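# Replace the box lid and set both apples on the plate

## Task

Close the box by putting its lid back on it, and finish with both apples lying on the plate.

## Robot and tools

Robot: two arms, left_arm and right_arm. left_arm holds a left hand and sits on the +y side; right_arm holds a right hand on the -y side. The names do not match image sides. Calibrated base positions in the scene frame: left_arm (+0.024, +0.286, +0.025) m, right_arm (+0.051, -0.302, +0.037) m, each yawed very slightly. A camera stand is fixed behind the arms. Cameras: cam_high (fixed), cam_left_wrist, cam_right_wrist, each 896x504.

Frames: the scene frame has its origin at table height, halfway between the nominal bases, +z up, +x out over the table. Each arm reports its hand pose (end_effector_position in metres, end_effector_quat_wxyz) and takes all offsets in its own base frame; rotations turn about the Hand target's position. The hand point sits 0.05 m in front of the palm and 0.15 m from the wrist face along the fingers. Its +z runs along straight fingers, +y out of the palm, +x across the palm away from the thumb on the right hand and toward the thumb on the left hand. Straight fingers extend 0.06-0.07 m past the point along +z and sit 0.06 m behind it along -y. A wrist bracket on the little-finger side can strike objects. Readings may be off by a few cm, and the hand often rests 1-3 cm (sometimes 5 cm) short of or below a commanded pose in free air; that is not contact.

A row is one flat list of 28 numbers, each in [-1, 1], covering both arms even if one stays still: left dx, dy, dz, rx, ry, rz; left thumb_turn, thumb_bend, index, middle, ring, little; left force_limit, speed; then the same 14 for the right arm. The six pose numbers are an offset, not a pose: they shift the Hand target as it stood when the action or move began, along that arm's base axes. 1.0 equals 0.6 m for dx, dy, dz, or 180 degrees; rx, ry, rz form one rotation vector. Every row in a list counts from that same start, not from the row before; repeating an offset moves further. All zeros re-requests the current Hand target, which also ends a push. Each step, commanded orientation is clipped to within 40 degrees of the measured one.

Hand numbers are absolute targets, not offsets. thumb_turn: -1 beside the palm, +1 in front facing the fingers. thumb_bend and the four fingers: -1 straight, +1 curled. force_limit: the fingertip load at which a closing motor stops, roughly 0 N at -1 up to 10 N at +1 (15 N for the two thumb motors). speed: rises linearly to full at +0.48, full beyond; use -0.94 or lower for a gentle close. With the thumb in front, the hand wraps objects about 0.035-0.065 m thick, or a handle as thin as 0.025 m. To keep a hand unchanged, resend the last eight numbers you sent it in this scene; before any have been sent, use its hand_measured six values plus hand_force_limit and hand_speed. A motor only starts when its target changes by 0.002 or more. To grip harder, raise force_limit and send a more-closed target than hand_measured; to loosen, send a more-open one.

Tools:
execute_actions(actions, cameras): actions is a list of actions; each action is a list of up to 15 rows, one per 1/30 s step, the last row held to fill 15 steps. Images return only when actions is empty or cameras names them (["all"], names, or []).
move(target, speed, blend, blocking, cameras): straight-line path for each hand point toward one 28-number row, or a list of up to 15 rows, all offsets measured from the current Hand targets. speed in m/s, 0.002 to 4.3, default 0.25 (turn rate twice that in rad/s), one value or one per target. blend in metres rounds corners; 0 stops at each. blocking=false returns after about 0.5 s while motion continues. Paths ignore obstacles and the other arm; keep away from an arm's own base, go around it. Capped at 10 s.
wait(seconds 0-10, cameras): holds the last commands.
stop(cameras): brakes a running move.
zoom_image(camera, region [x0,y0,x1,y1] in pixels, at most 504x504): closer look at the latest image of that camera.
show_instructions(): shows reference pages.
finished_scene(scene): ends the current scene, given its number; irreversible.

Results: hand poses, Hand target (next offsets count from it), joint positions, velocities (may read within noise), torques, hand_measured, hand_stopped_by (moving, target, force, stalled, fault), hand_load_n (load at fingertip, positive pushes open; near 0 after a lost grip), hand_force_limit, hand_speed, possibly MOTOR HOT or OVER-TEMPERATURE FAULT lines. A move adds a move: line with the ending (done, off_target, moving, held, fault) and limits (paced = clipped pose, held = withheld steps). done means at rest within 10 mm and 2 degrees; neither done nor off_target tells you about contact.

Avoid: dropping objects or releasing them while moving, fast impacts, pressing past contact, any contact or squeeze between the two hands, excess finger load, leaving anything off the table, and long stretched or pushing postures that overheat motors (at 100 °C an arm drops for 30-60 s). Loose objects may get nudged occasionally.

Each tool is called after "Request:" by a JSON object that holds its "api" and its "payload", one argument or row to a line.

Reference images:

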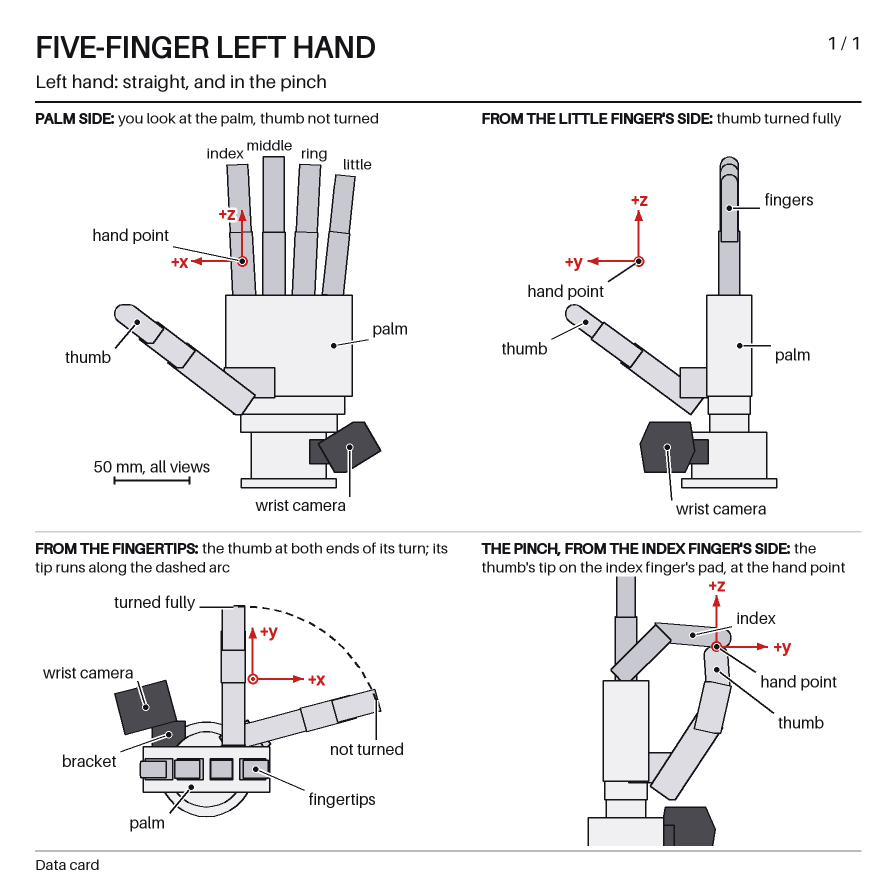

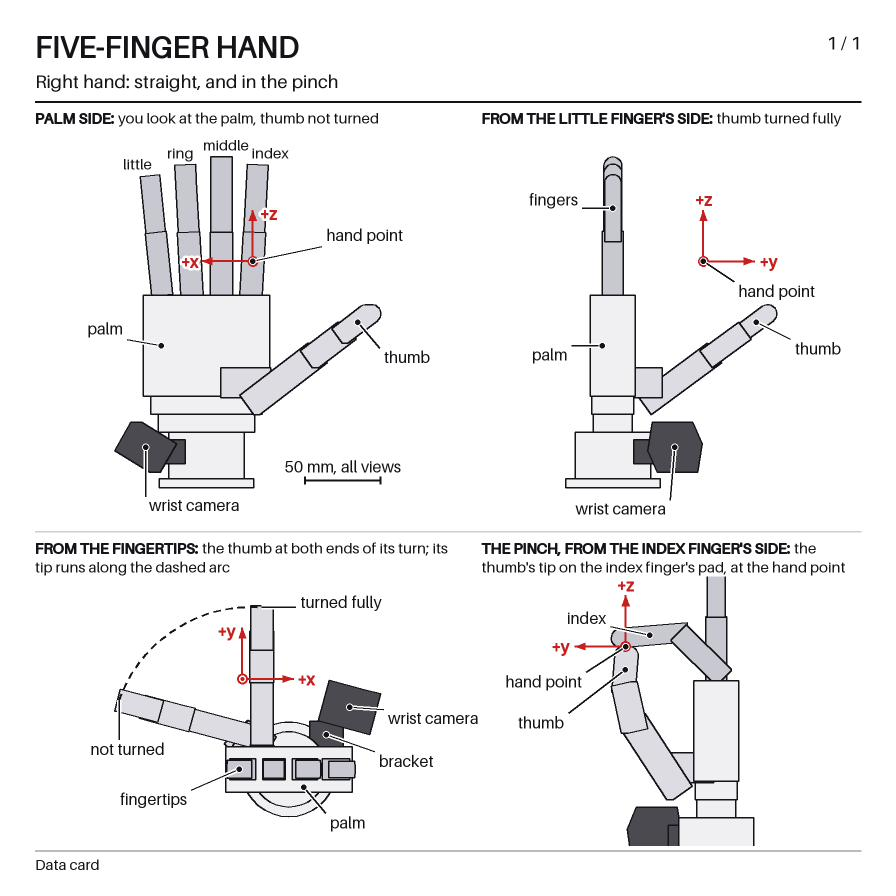

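## Session

Request:
{"api": "execute_actions", "payload": {
  "actions": []
}}

Scene clock: 0.00 s.
left_arm: end_effector_position=(+0.5719, +0.0260, +0.1781) hand_measured=(-1.000, -1.000, -1.000, -1.000, -1.000, -1.000) hand_load_n=(+0.0, +0.0, +0.0, +0.0, +0.0, +0.0) hand_stopped_by=(target, target, target, target, target, target) hand_force_limit=0.00 hand_speed=-0.80 end_effector_quat_wxyz=(+0.575, -0.029, +0.656, -0.488) | right_arm: end_effector_position=(+0.5388, +0.0417, +0.4265) hand_measured=(-1.000, -1.000, -1.000, -1.000, -1.000, -1.000) hand_load_n=(+0.0, +0.0, +0.0, +0.0, +0.0, +0.0) hand_stopped_by=(target, target, target, target, target, target) hand_force_limit=0.00 hand_speed=-0.80 end_effector_quat_wxyz=(+0.505, -0.508, +0.498, -0.489)
Joint positions: left_arm=[0.319 1.65 0.72 1.177 0.964 0.619] | right_arm=[0.017 1.044 1.038 -0.006 -0.008 0.006]
Joint velocities: within noise
Joint torques (N m): no reading
Motor temperatures (°C): left_arm=[22 21 20 23 20 23] | right_arm=[25 22 19 22 20 23]
Heat: left arm: hottest wrist pitch 23 °C; right arm: hottest waist 25 °C.
Hand target: left_arm +0.5773, +0.0278, +0.1847; +0.581, -0.023, +0.652, -0.487 | right_arm +0.5406, +0.0417, +0.4436; +0.512, -0.501, +0.491, -0.496

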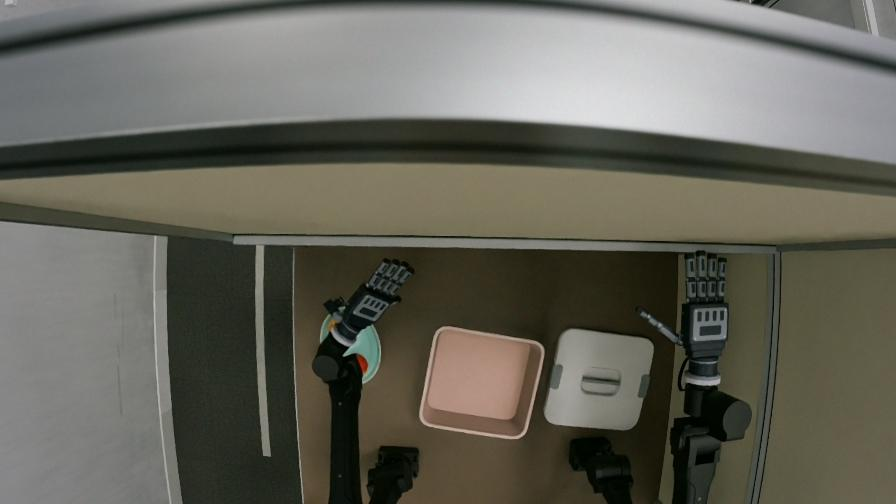

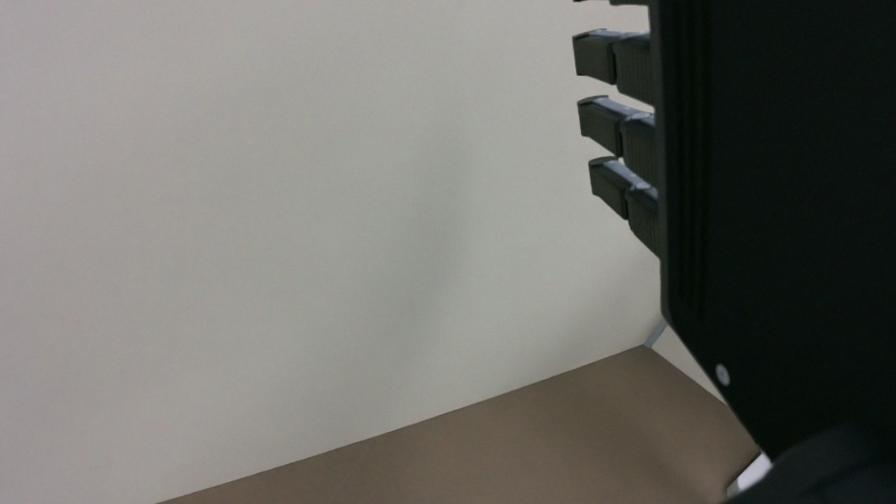

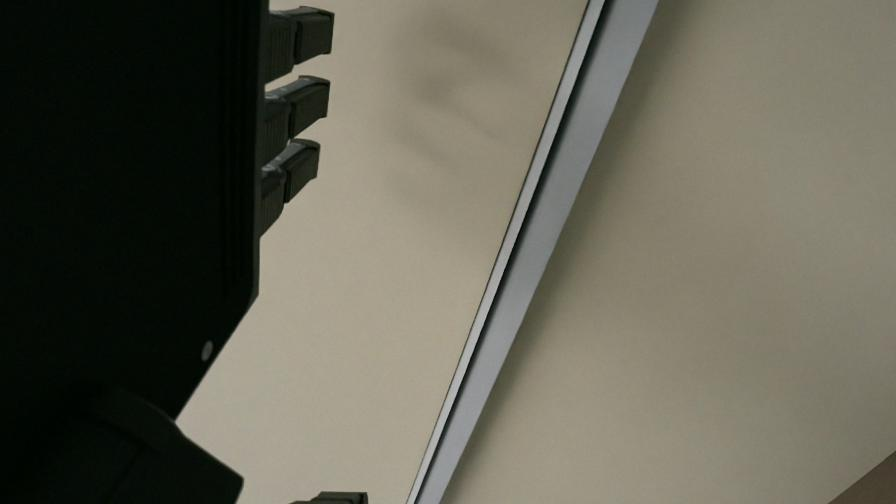

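Request:
{"api": "zoom_image", "payload": {
  "camera": "cam_high",
  "region": [290, 240, 480, 400]
}}

Request:
{"api": "zoom_image", "payload": {
  "camera": "cam_high",
  "region": [400, 290, 680, 504]
}}

Scaled by 2.653.

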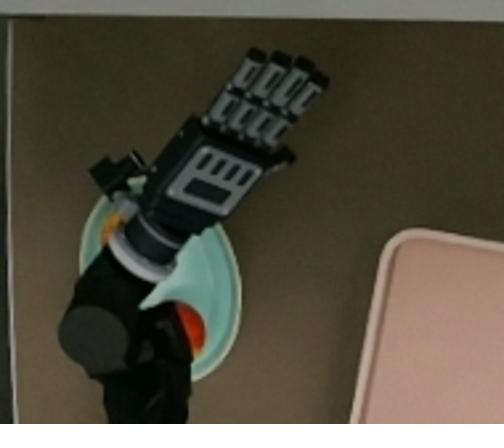

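Scaled by 1.800.

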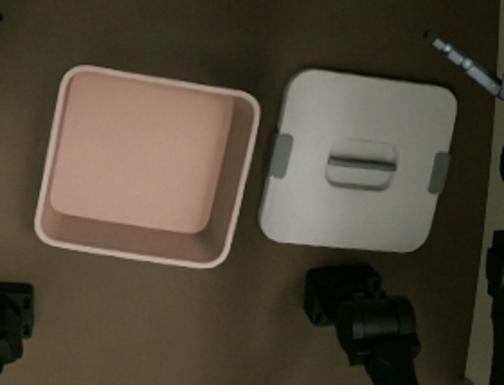

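Request:
{"api": "zoom_image", "payload": {
  "camera": "cam_high",
  "region": [535, 320, 665, 440]
}}

Request:
{"api": "zoom_image", "payload": {
  "camera": "cam_high",
  "region": [410, 320, 560, 450]
}}

Request:
{"api": "zoom_image", "payload": {
  "camera": "cam_high",
  "region": [290, 400, 800, 504]
}}

Scaled by 3.877.

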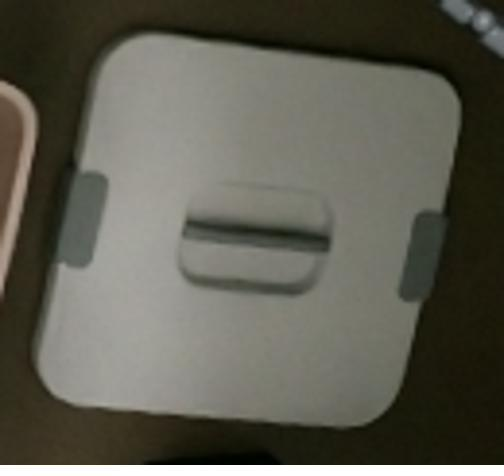

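Scaled by 3.360.

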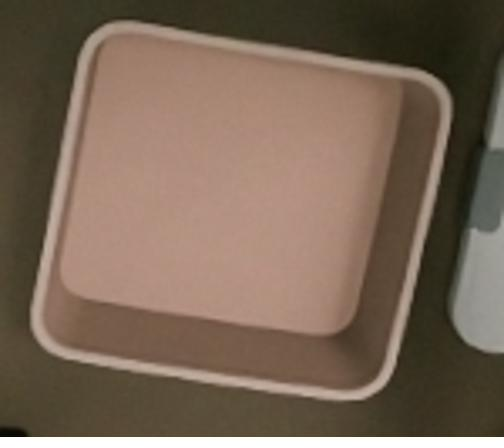

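Region (290, 400, 800, 504) is 510x104 pixels. A region can be at most 504 by 504 pixels.

Request:
{"api": "move", "payload": {
  "target": [0,0,0,0,0,0,-1,-1,-1,-1,-1,-1,0,-0.8,-0.433,0.072,-0.14,0.0349,0.4991,-0.0349,-1,-1,-1,-1,-1,-1,0,-0.8],
  "cameras": ["all"]
}}

Scene clock: 8.30 s.
left_arm: end_effector_position=(+0.5719, +0.0260, +0.1781) hand_measured=(-1.000, -1.000, -1.000, -1.000, -1.000, -1.000) hand_load_n=(+0.0, +0.0, +0.0, +0.0, +0.0, +0.0) hand_stopped_by=(target, target, target, target, target, target) hand_force_limit=0.00 hand_speed=-0.80 end_effector_quat_wxyz=(+0.575, -0.029, +0.656, -0.488) | right_arm: end_effector_position=(+0.2875, +0.0844, +0.3597) hand_measured=(-1.000, -1.000, -1.000, -1.000, -1.000, -1.000) hand_load_n=(+0.0, +0.0, +0.0, +0.0, +0.0, +0.0) hand_stopped_by=(target, target, target, target, target, target) hand_force_limit=0.00 hand_speed=-0.80 end_effector_quat_wxyz=(+0.103, -0.653, +0.749, -0.045)
Joint positions: left_arm=[0.319 1.65 0.72 1.177 0.964 0.619] | right_arm=[0.109 1.142 1.481 -1.69 -0.042 0.25]
Joint torques (N m): left_arm=[-0.38 -11.46 8.76 1.39 -0.19 -0.05] | right_arm=[0.79 -7.94 6.12 0.01 -0.14 0.06]
Heat: left arm: hottest wrist pitch 23 °C; right arm: hottest waist 25 °C.
Hand target: left_arm +0.5773, +0.0278, +0.1847; +0.581, -0.023, +0.652, -0.487 | right_arm +0.2808, +0.0849, +0.3596; +0.015, -0.654, +0.757, +0.002
Off the commanded pose: left_arm 0.009 m, 1 deg | right_arm 0.007 m, 11 deg.
joint sent to its limit (right arm) — joint 4 (wrist pitch), lower limit. The joint targets are off in orientation, not in position.
move: off_target (right_arm)

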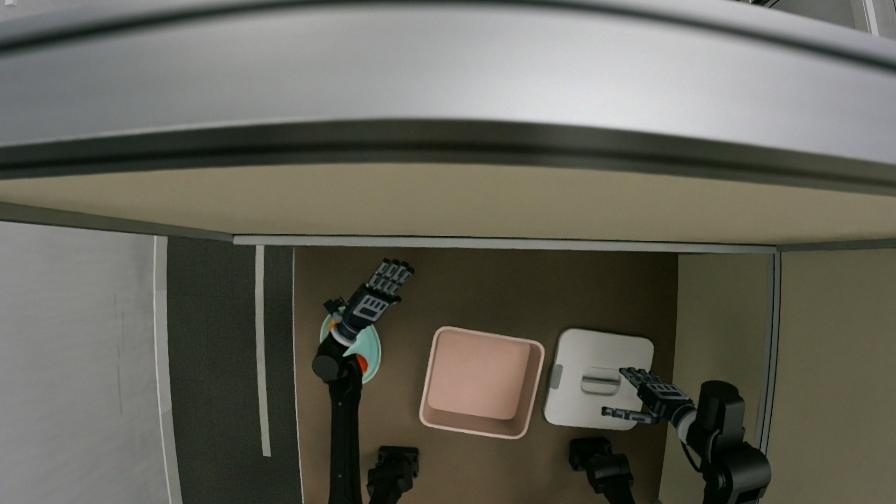

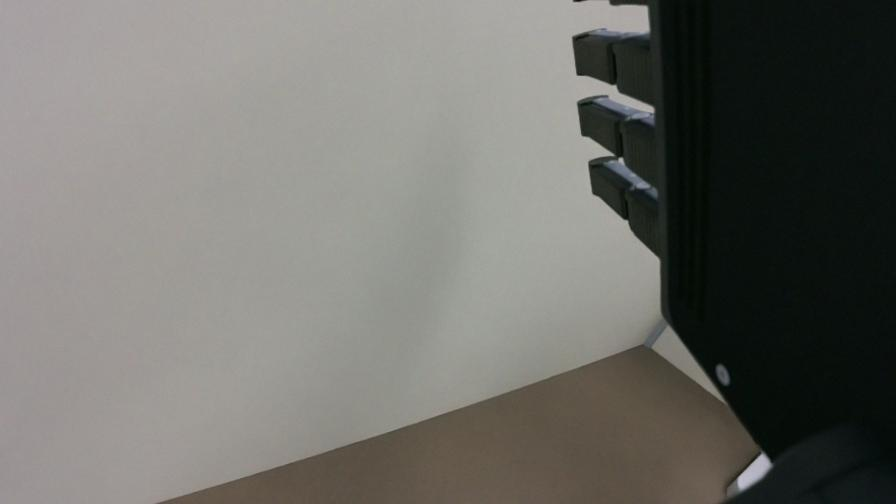

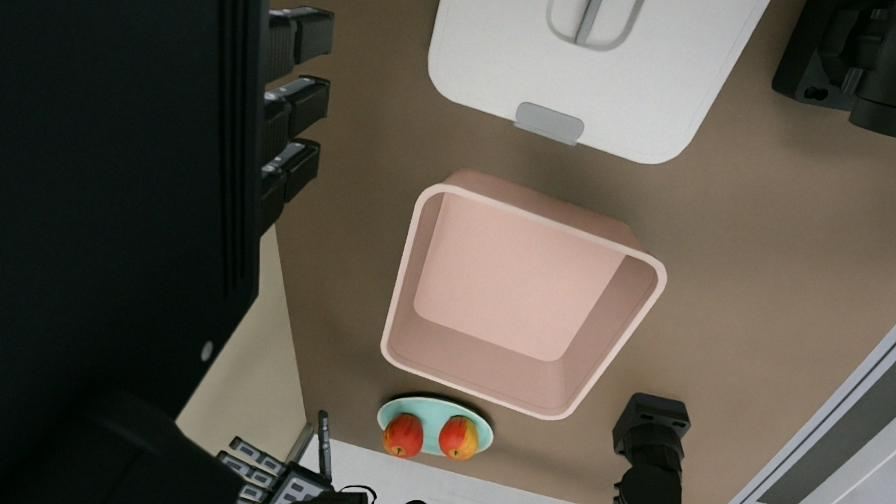

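Request:
{"api": "zoom_image", "payload": {
  "camera": "cam_right_wrist",
  "region": [420, 0, 800, 200]
}}

Request:
{"api": "zoom_image", "payload": {
  "camera": "cam_right_wrist",
  "region": [360, 150, 700, 480]
}}

Scaled by 1.326.

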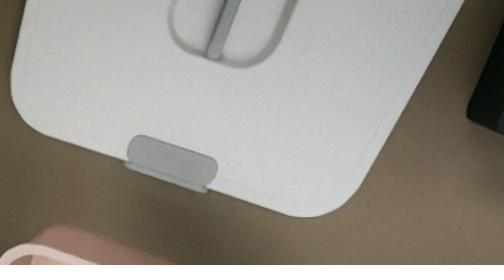

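Scaled by 1.482.

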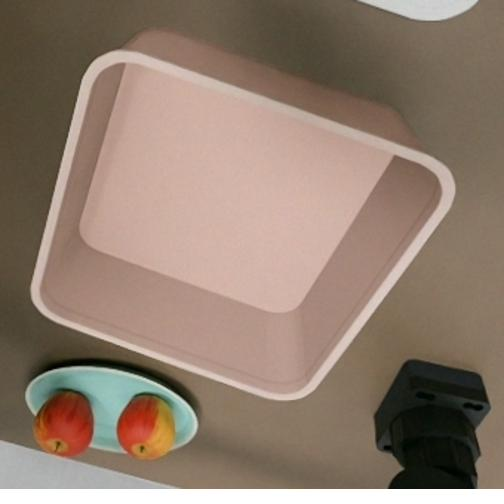

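Request:
{"api": "move", "payload": {
  "target": [0,0,0,0,0,0,-1,-1,-1,-1,-1,-1,0,-0.8,-0.035,0,-0.25,0,0,0,1,-1,-1,-1,-1,-1,0,-0.4],
  "cameras": ["all"]
}}

Scene clock: 11.97 s.
left_arm: end_effector_position=(+0.5719, +0.0260, +0.1781) hand_measured=(-1.000, -1.000, -1.000, -1.000, -1.000, -1.000) hand_load_n=(+0.0, +0.0, +0.0, +0.0, +0.0, +0.0) hand_stopped_by=(target, target, target, target, target, target) hand_force_limit=0.00 hand_speed=-0.80 end_effector_quat_wxyz=(+0.575, -0.029, +0.656, -0.488) | right_arm: end_effector_position=(+0.2588, +0.0823, +0.2175) hand_measured=(+1.000, -1.000, -1.000, -1.000, -1.000, -1.000) hand_load_n=(+0.0, +0.0, +0.0, +0.0, +0.0, -0.5) hand_stopped_by=(target, target, target, target, target, target) hand_force_limit=0.00 hand_speed=-0.40 end_effector_quat_wxyz=(+0.021, -0.654, +0.757, -0.001)
Joint positions: left_arm=[0.319 1.65 0.72 1.177 0.964 0.619] | right_arm=[0.124 1.14 1.096 -1.491 -0.022 0.27]
Joint torques (N m): left_arm=[-0.32 -11.46 8.77 1.39 -0.19 -0.05] | right_arm=[1.38 -6.12 6.19 0.49 0.12 0.05]
Heat: left arm: hottest wrist pitch 23 °C; right arm: hottest waist 25 °C.
Hand target: left_arm +0.5773, +0.0278, +0.1847; +0.581, -0.023, +0.652, -0.487 | right_arm +0.2597, +0.0849, +0.2096; +0.015, -0.654, +0.757, +0.002
Off the commanded pose: left_arm 0.009 m, 1 deg | right_arm 0.008 m, 1 deg.
move: done

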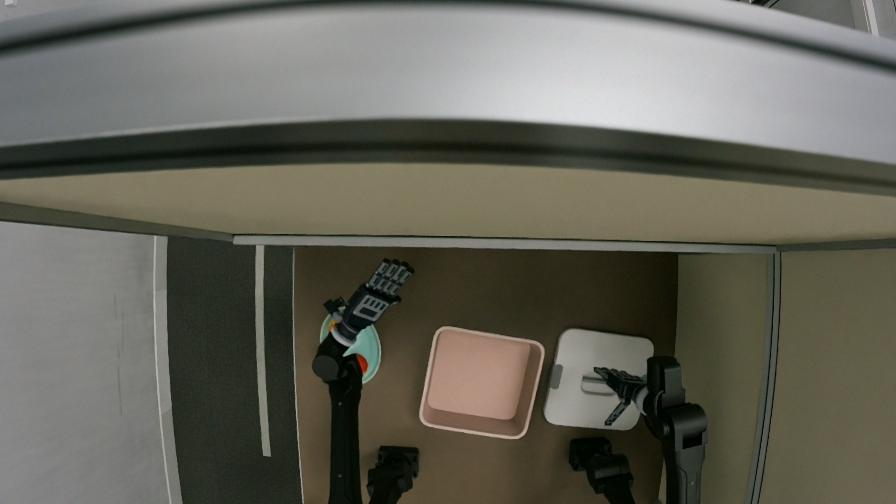

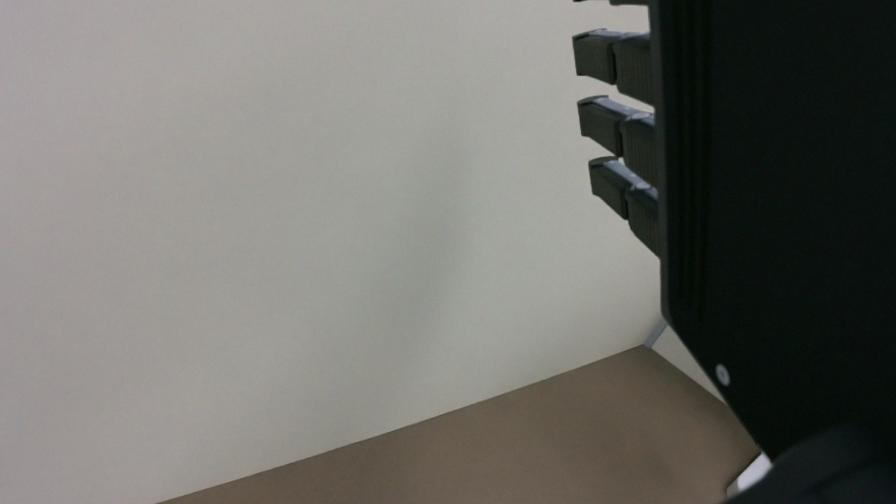

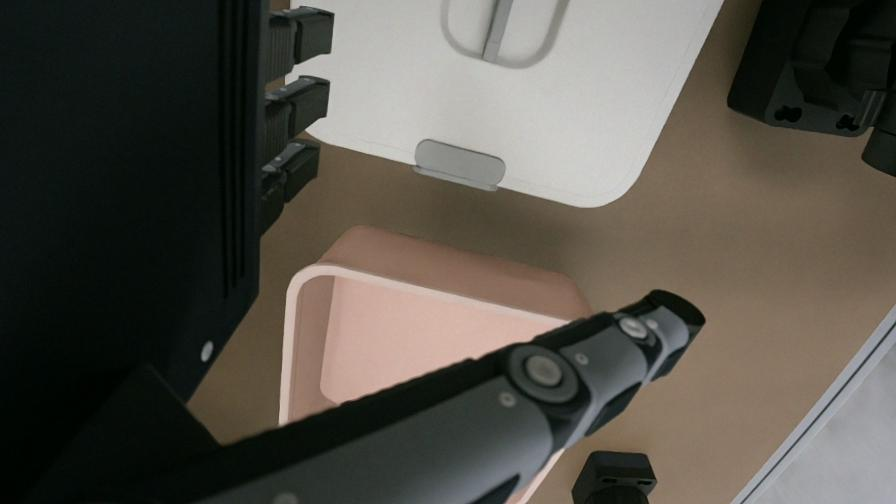

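Request:
{"api": "zoom_image", "payload": {
  "camera": "cam_high",
  "region": [535, 320, 715, 450]
}}

Request:
{"api": "zoom_image", "payload": {
  "camera": "cam_right_wrist",
  "region": [250, 0, 650, 220]
}}

Scaled by 2.800.

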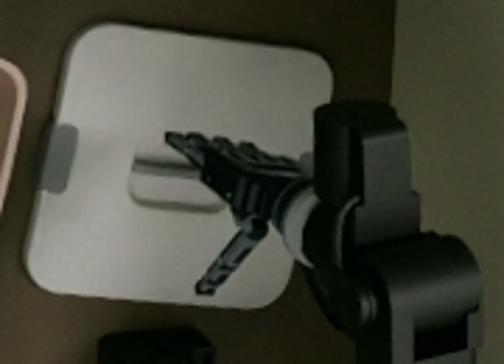

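Scaled by 1.260.

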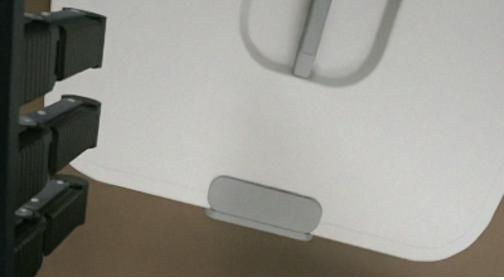

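Request:
{"api": "move", "payload": {
  "target": [0,0,0,0,0,0,-1,-1,-1,-1,-1,-1,0,-0.8,-0.017,-0.058,-0.083,0,0,0,1,-1,-1,-1,-1,-1,0,-0.4],
  "cameras": ["cam_high","cam_right_wrist"]
}}

Request:
{"api": "zoom_image", "payload": {
  "camera": "cam_right_wrist",
  "region": [250, 0, 650, 220]
}}

Request:
{"api": "zoom_image", "payload": {
  "camera": "cam_high",
  "region": [535, 320, 715, 450]
}}

Scene clock: 15.37 s.
left_arm: end_effector_position=(+0.5719, +0.0260, +0.1781) hand_measured=(-1.000, -1.000, -1.000, -1.000, -1.000, -1.000) hand_load_n=(+0.0, +0.0, +0.0, +0.0, +0.0, +0.0) hand_stopped_by=(target, target, target, target, target, target) hand_force_limit=0.00 hand_speed=-0.80 end_effector_quat_wxyz=(+0.575, -0.029, +0.656, -0.488) | right_arm: end_effector_position=(+0.2502, +0.0525, +0.1635) hand_measured=(+1.000, -1.000, -1.000, -1.000, -1.000, -1.000) hand_load_n=(+0.0, +0.0, +0.0, +0.0, +0.0, +0.0) hand_stopped_by=(target, target, target, target, target, target) hand_force_limit=0.00 hand_speed=-0.40 end_effector_quat_wxyz=(+0.013, -0.653, +0.757, +0.002)
Joint positions: left_arm=[0.319 1.65 0.72 1.177 0.964 0.619] | right_arm=[0.032 1.14 0.952 -1.365 -0.021 0.18]
Joint torques (N m): left_arm=[-0.38 -11.46 8.77 1.39 -0.19 -0.05] | right_arm=[-0.03 -7.47 6.04 0.5 -0.03 -0.13]
Heat: left arm: hottest wrist pitch 23 °C; right arm: hottest waist 25 °C.
Hand target: left_arm +0.5773, +0.0278, +0.1847; +0.581, -0.023, +0.652, -0.487 | right_arm +0.2495, +0.0501, +0.1598; +0.015, -0.654, +0.757, +0.002
Off the commanded pose: left_arm 0.009 m, 1 deg | right_arm 0.005 m, 0 deg.
move: done
Images, in order (width x height): cam_high 896x504, cam_right_wrist 896x504.

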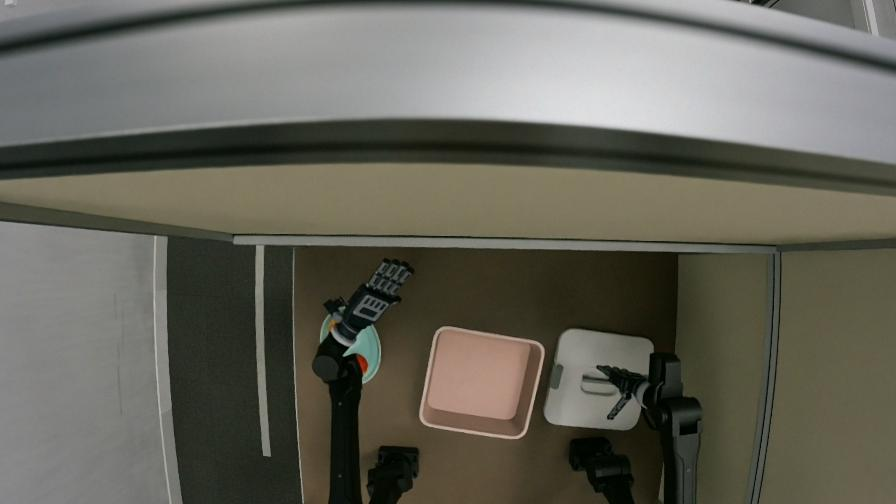

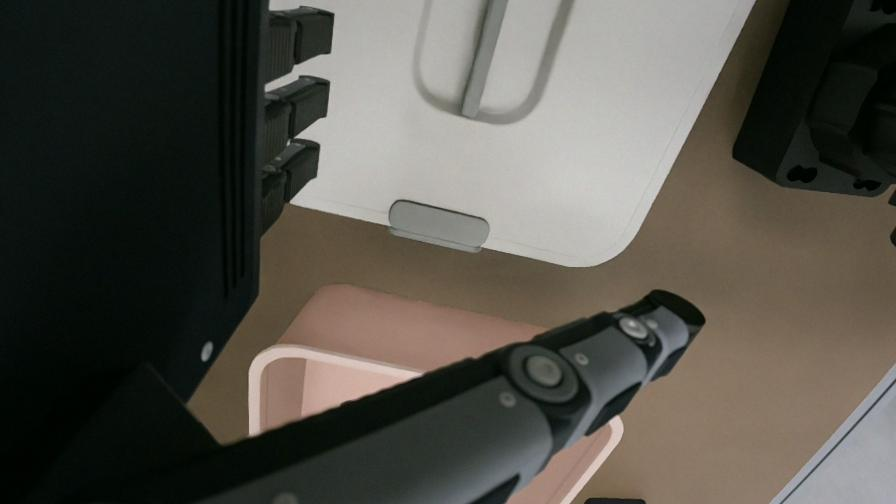

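Scaled by 1.260.

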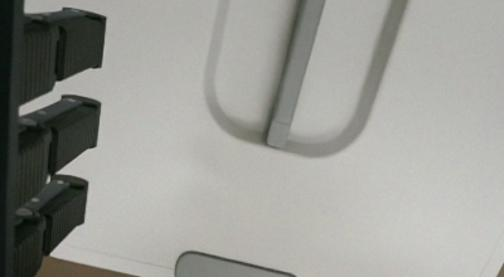

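Scaled by 2.800.

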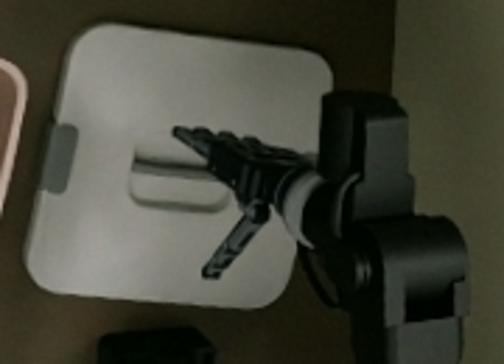

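Request:
{"api": "move", "payload": {
  "target": [
    [0,0,0.2,0,0,0,-1,-1,-1,-1,-1,-1,0,-0.8,0.03,0.0,0.3,0,0,0,1,-1,-1,-1,-1,-1,0,-0.4],
    [-0.419,-0.623,0.15,-0.0795,0.2687,-0.2909,-1,-1,-1,-1,-1,-1,0,-0.8,0.03,0.0,0.3,0,0,0,1,-1,-1,-1,-1,-1,0,-0.4]
  ],
  "cameras": ["all"],
  "blend": 0.03
}}

Scene clock: 22.33 s.
left_arm: end_effector_position=(+0.3265, -0.3409, +0.2751) hand_measured=(-1.000, -1.000, -1.000, -1.000, -1.000, -1.000) hand_load_n=(+0.0, +0.0, +0.0, +0.0, +0.0, +0.0) hand_stopped_by=(target, target, target, target, target, target) hand_force_limit=0.00 hand_speed=-0.80 end_effector_quat_wxyz=(+0.006, +0.000, +0.709, -0.706) | right_arm: end_effector_position=(+0.2615, +0.0526, +0.3195) hand_measured=(+1.000, -1.000, -1.000, -1.000, -1.000, -1.000) hand_load_n=(+0.0, +0.0, +0.0, +0.0, +0.0, +0.0) hand_stopped_by=(target, target, target, target, target, target) hand_force_limit=0.00 hand_speed=-0.40 end_effector_quat_wxyz=(+0.060, -0.652, +0.755, -0.024)
Joint positions: left_arm=[-0.39 1.259 0.784 0.463 1.172 0.019] | right_arm=[0.019 1.105 1.346 -1.689 -0.04 0.167]
Joint torques (N m): left_arm=[-1.32 -7.24 10.41 1.8 -0.09 -0.23] | right_arm=[-0.09 -6.77 10.63 -0.27 -0.11 -0.11]
Heat: left arm: hottest elbow 23 °C; right arm: hottest waist 24 °C.
Hand target: left_arm +0.3259, -0.3459, +0.2746; +0.000, +0.000, +0.707, -0.707 | right_arm +0.2675, +0.0501, +0.3398; +0.015, -0.654, +0.757, +0.002
Off the commanded pose: left_arm 0.005 m, 1 deg | right_arm 0.021 m, 6 deg.
joint sent to its limit (right arm) — joint 4 (wrist pitch), lower limit. The joint targets are off in orientation, not in position.
move: off_target (right_arm)

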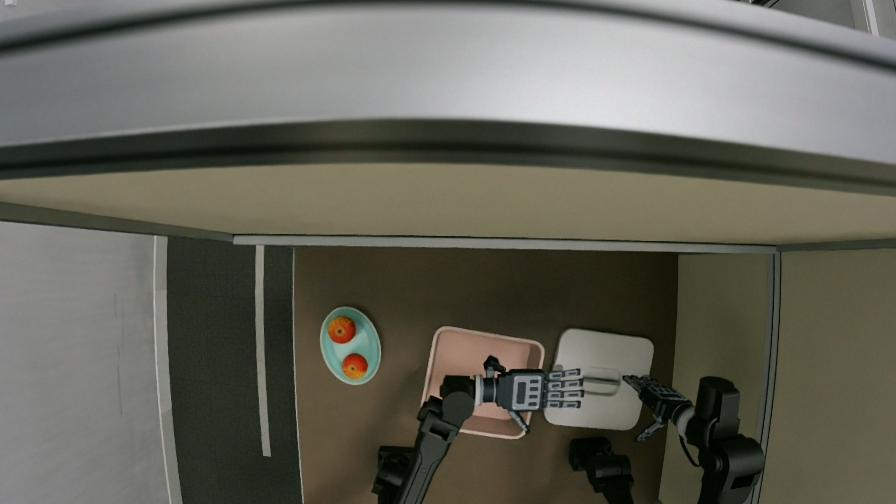

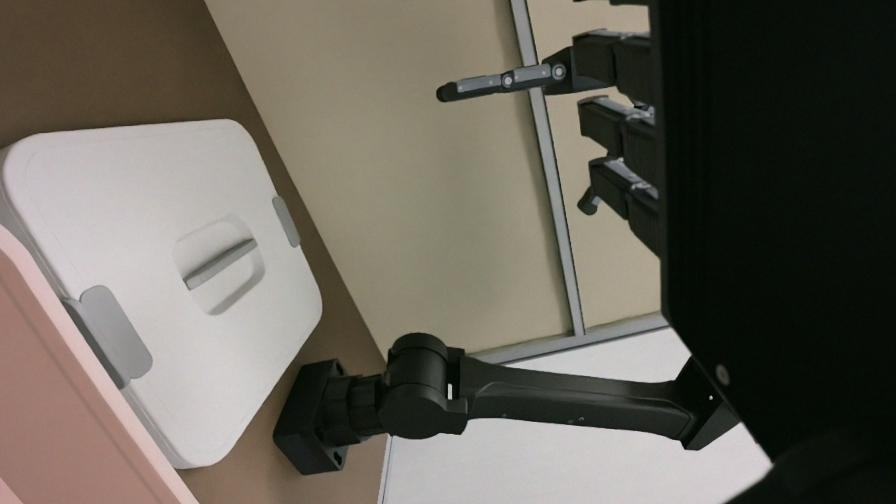

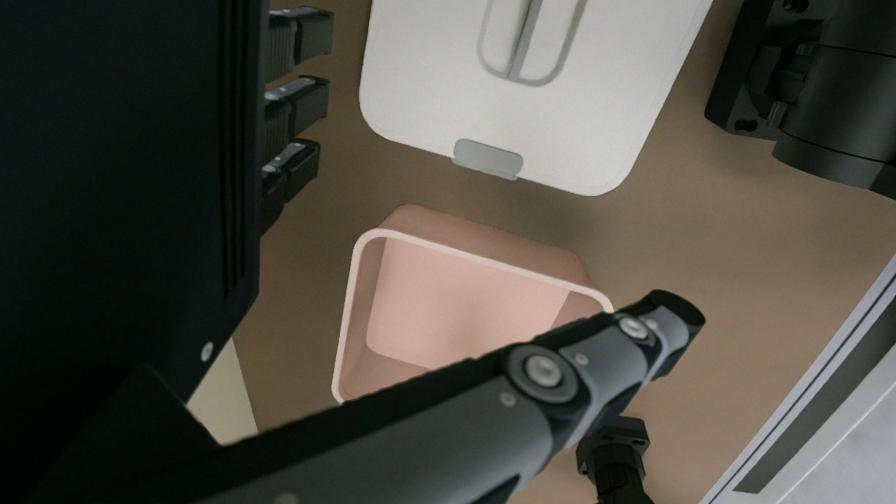

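Excellent view.

Request:
{"api": "zoom_image", "payload": {
  "camera": "cam_left_wrist",
  "region": [140, 190, 300, 330]
}}

Request:
{"api": "zoom_image", "payload": {
  "camera": "cam_left_wrist",
  "region": [0, 100, 350, 480]
}}

Request:
{"api": "zoom_image", "payload": {
  "camera": "cam_high",
  "region": [290, 290, 690, 450]
}}

Scaled by 3.150.

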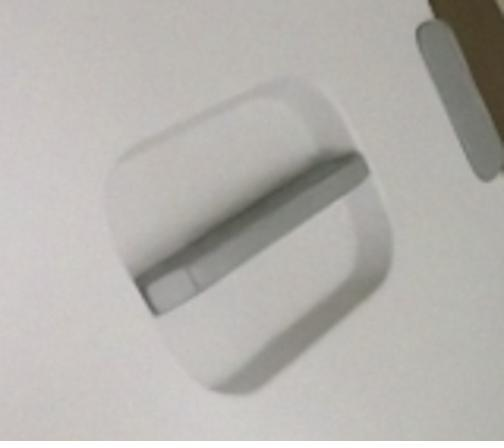

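Scaled by 1.326.

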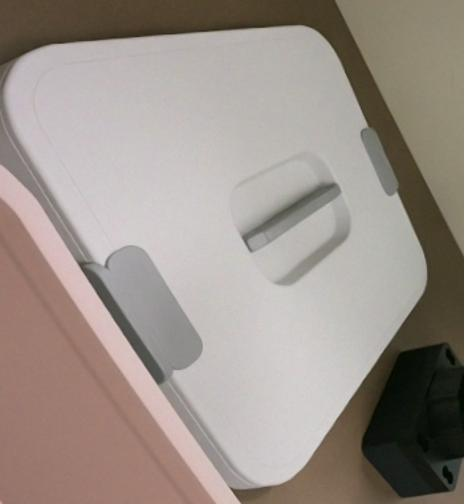

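Scaled by 1.260.

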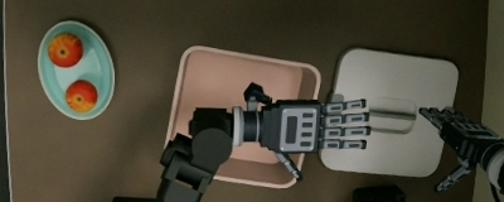

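Request:
{"api": "move", "payload": {
  "target": [0,0,0,0,0,0,-1,-1,-1,-1,-1,-1,0,-0.8,-0.186,-0.019,-0.366,0,0,-0.01,1,-1,-1,-1,-1,-1,0,-0.4],
  "cameras": ["all"]
}}

Request:
{"api": "zoom_image", "payload": {
  "camera": "cam_left_wrist",
  "region": [0, 100, 450, 480]
}}

Scene clock: 29.70 s.
left_arm: end_effector_position=(+0.3265, -0.3409, +0.2753) hand_measured=(-1.000, -1.000, -1.000, -1.000, -1.000, -1.000) hand_load_n=(+0.0, +0.0, +0.0, +0.0, +0.0, +0.0) hand_stopped_by=(target, target, target, target, target, target) hand_force_limit=0.00 hand_speed=-0.80 end_effector_quat_wxyz=(+0.006, +0.000, +0.708, -0.706) | right_arm: end_effector_position=(+0.1565, +0.0412, +0.1228) hand_measured=(+1.000, -1.000, -1.000, -1.000, -1.000, -1.000) hand_load_n=(+0.0, +0.0, +0.0, +0.0, +0.0, -0.5) hand_stopped_by=(target, target, target, target, target, target) hand_force_limit=0.00 hand_speed=-0.40 end_effector_quat_wxyz=(+0.010, -0.641, +0.767, +0.007)
Joint positions: left_arm=[-0.39 1.259 0.784 0.465 1.172 0.016] | right_arm=[-0.02 0.884 0.683 -1.364 -0.024 0.159]
Joint torques (N m): left_arm=[-1.32 -7.18 10.4 1.77 -0.09 -0.2] | right_arm=[0.03 -3.55 6.08 0.47 0.11 -0.13]
Heat: left arm: hottest elbow 23 °C; right arm: hottest waist 24 °C.
Hand target: left_arm +0.3259, -0.3460, +0.2745; +0.000, +0.000, +0.707, -0.707 | right_arm +0.1558, +0.0388, +0.1202; +0.015, -0.642, +0.767, +0.002
Off the commanded pose: left_arm 0.005 m, 1 deg | right_arm 0.004 m, 1 deg.
move: done

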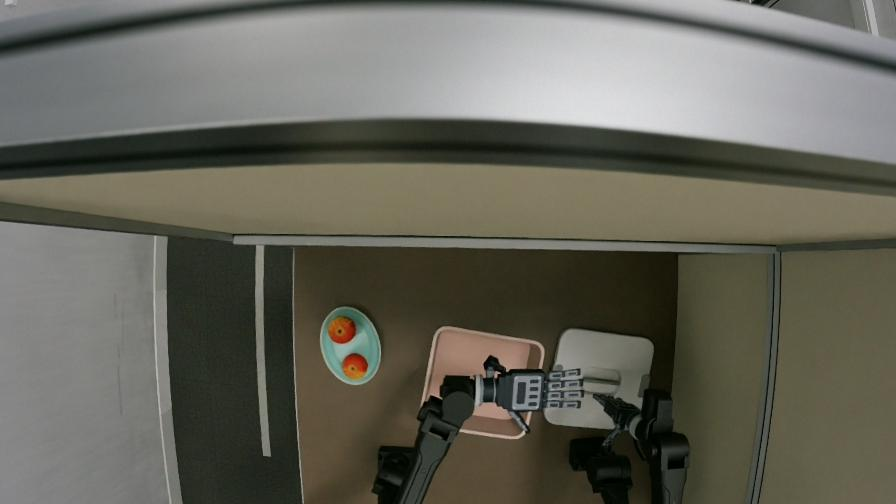

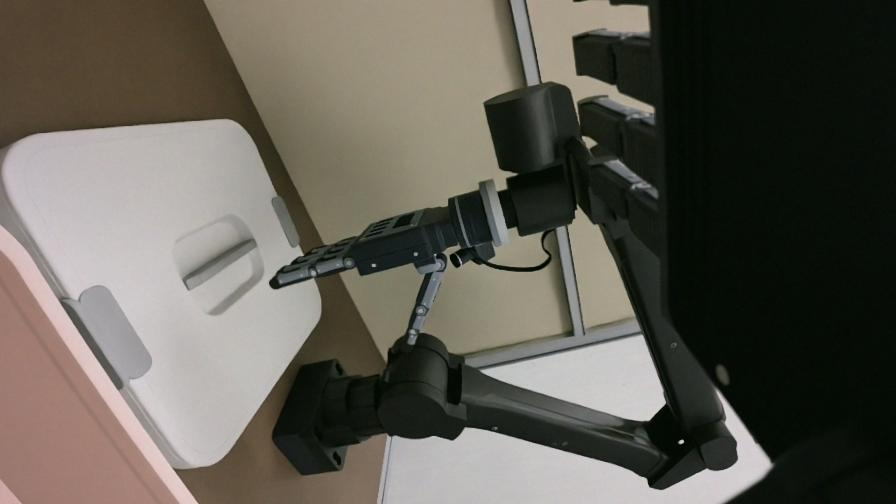

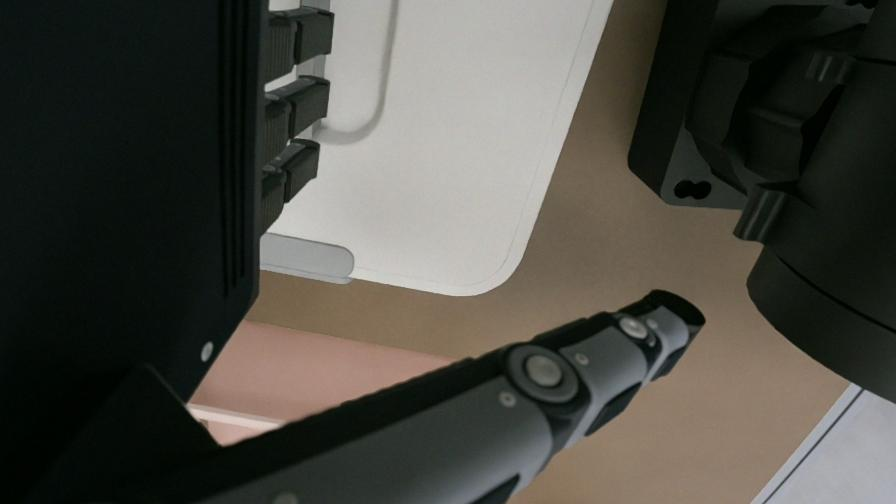

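Scaled by 1.120.

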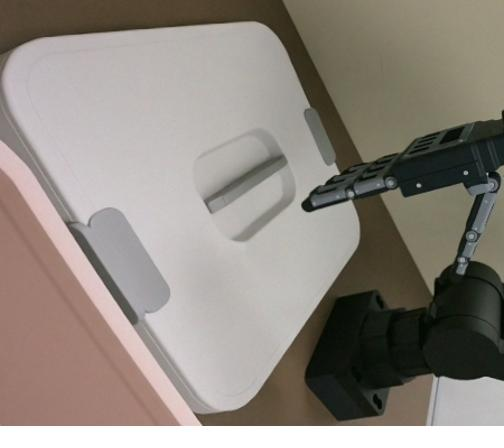

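Request:
{"api": "move", "payload": {
  "target": [0,0,0,0,0,0,-1,-1,-1,-1,-1,-1,0,-0.8,0,0,-0.04,0,0,0,-1,-1,-1,-1,-1,-1,0,-0.4],
  "cameras": ["all"]
}}

Request:
{"api": "zoom_image", "payload": {
  "camera": "cam_left_wrist",
  "region": [100, 150, 450, 400]
}}

Request:
{"api": "zoom_image", "payload": {
  "camera": "cam_right_wrist",
  "region": [250, 0, 550, 300]
}}

Scene clock: 32.37 s.
left_arm: end_effector_position=(+0.3265, -0.3409, +0.2753) hand_measured=(-1.000, -1.000, -1.000, -1.000, -1.000, -1.000) hand_load_n=(+0.0, +0.0, +0.0, +0.0, +0.0, +0.0) hand_stopped_by=(target, target, target, target, target, target) hand_force_limit=0.00 hand_speed=-0.80 end_effector_quat_wxyz=(+0.006, +0.000, +0.708, -0.706) | right_arm: end_effector_position=(+0.1571, +0.0410, +0.1014) hand_measured=(-1.000, -1.000, -1.000, -1.000, -1.000, -1.000) hand_load_n=(+0.0, +0.0, +0.0, +0.0, +0.0, +0.0) hand_stopped_by=(target, target, target, target, target, target) hand_force_limit=0.00 hand_speed=-0.40 end_effector_quat_wxyz=(+0.018, -0.642, +0.767, +0.001)
Joint positions: left_arm=[-0.39 1.259 0.784 0.465 1.172 0.016] | right_arm=[-0.02 0.884 0.628 -1.289 -0.024 0.158]
Joint torques (N m): left_arm=[-1.32 -7.24 10.39 1.76 -0.09 -0.2] | right_arm=[-0.21 -2.14 6.02 0.44 0.09 -0.1]
Heat: left arm: hottest elbow 23 °C; right arm: hottest waist 24 °C.
Hand target: left_arm +0.3259, -0.3460, +0.2745; +0.000, +0.000, +0.707, -0.707 | right_arm +0.1559, +0.0387, +0.0962; +0.015, -0.642, +0.767, +0.002
Off the commanded pose: left_arm 0.005 m, 1 deg | right_arm 0.006 m, 0 deg.
move: done

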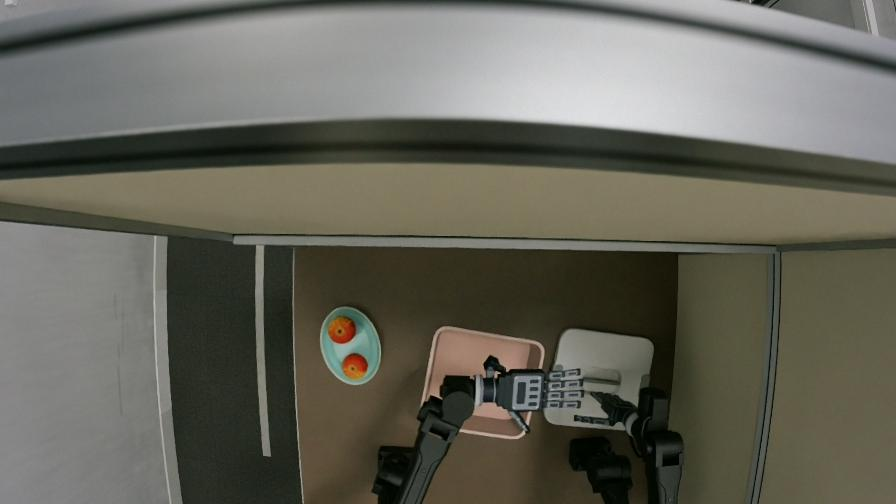

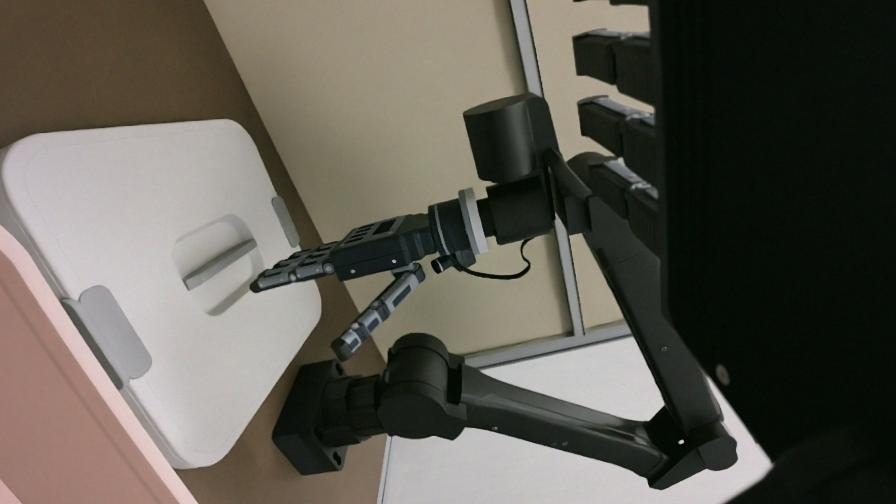

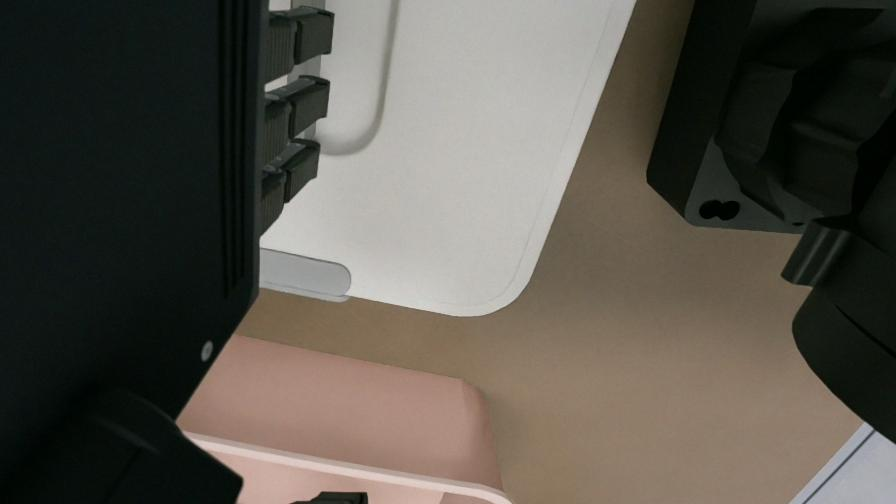

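Scaled by 1.440.

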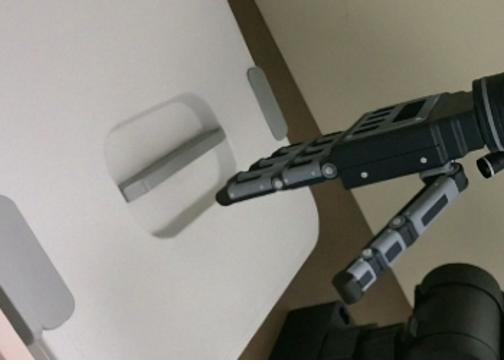

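Scaled by 1.680.

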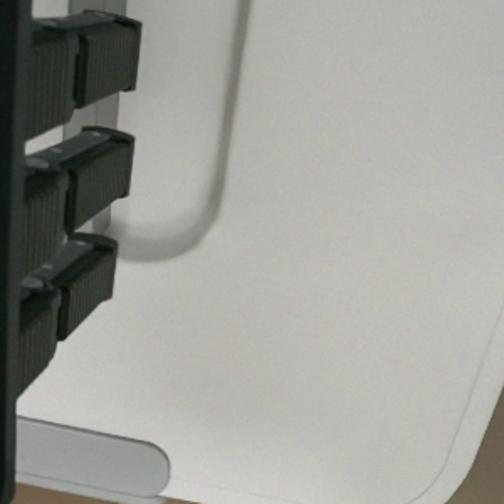

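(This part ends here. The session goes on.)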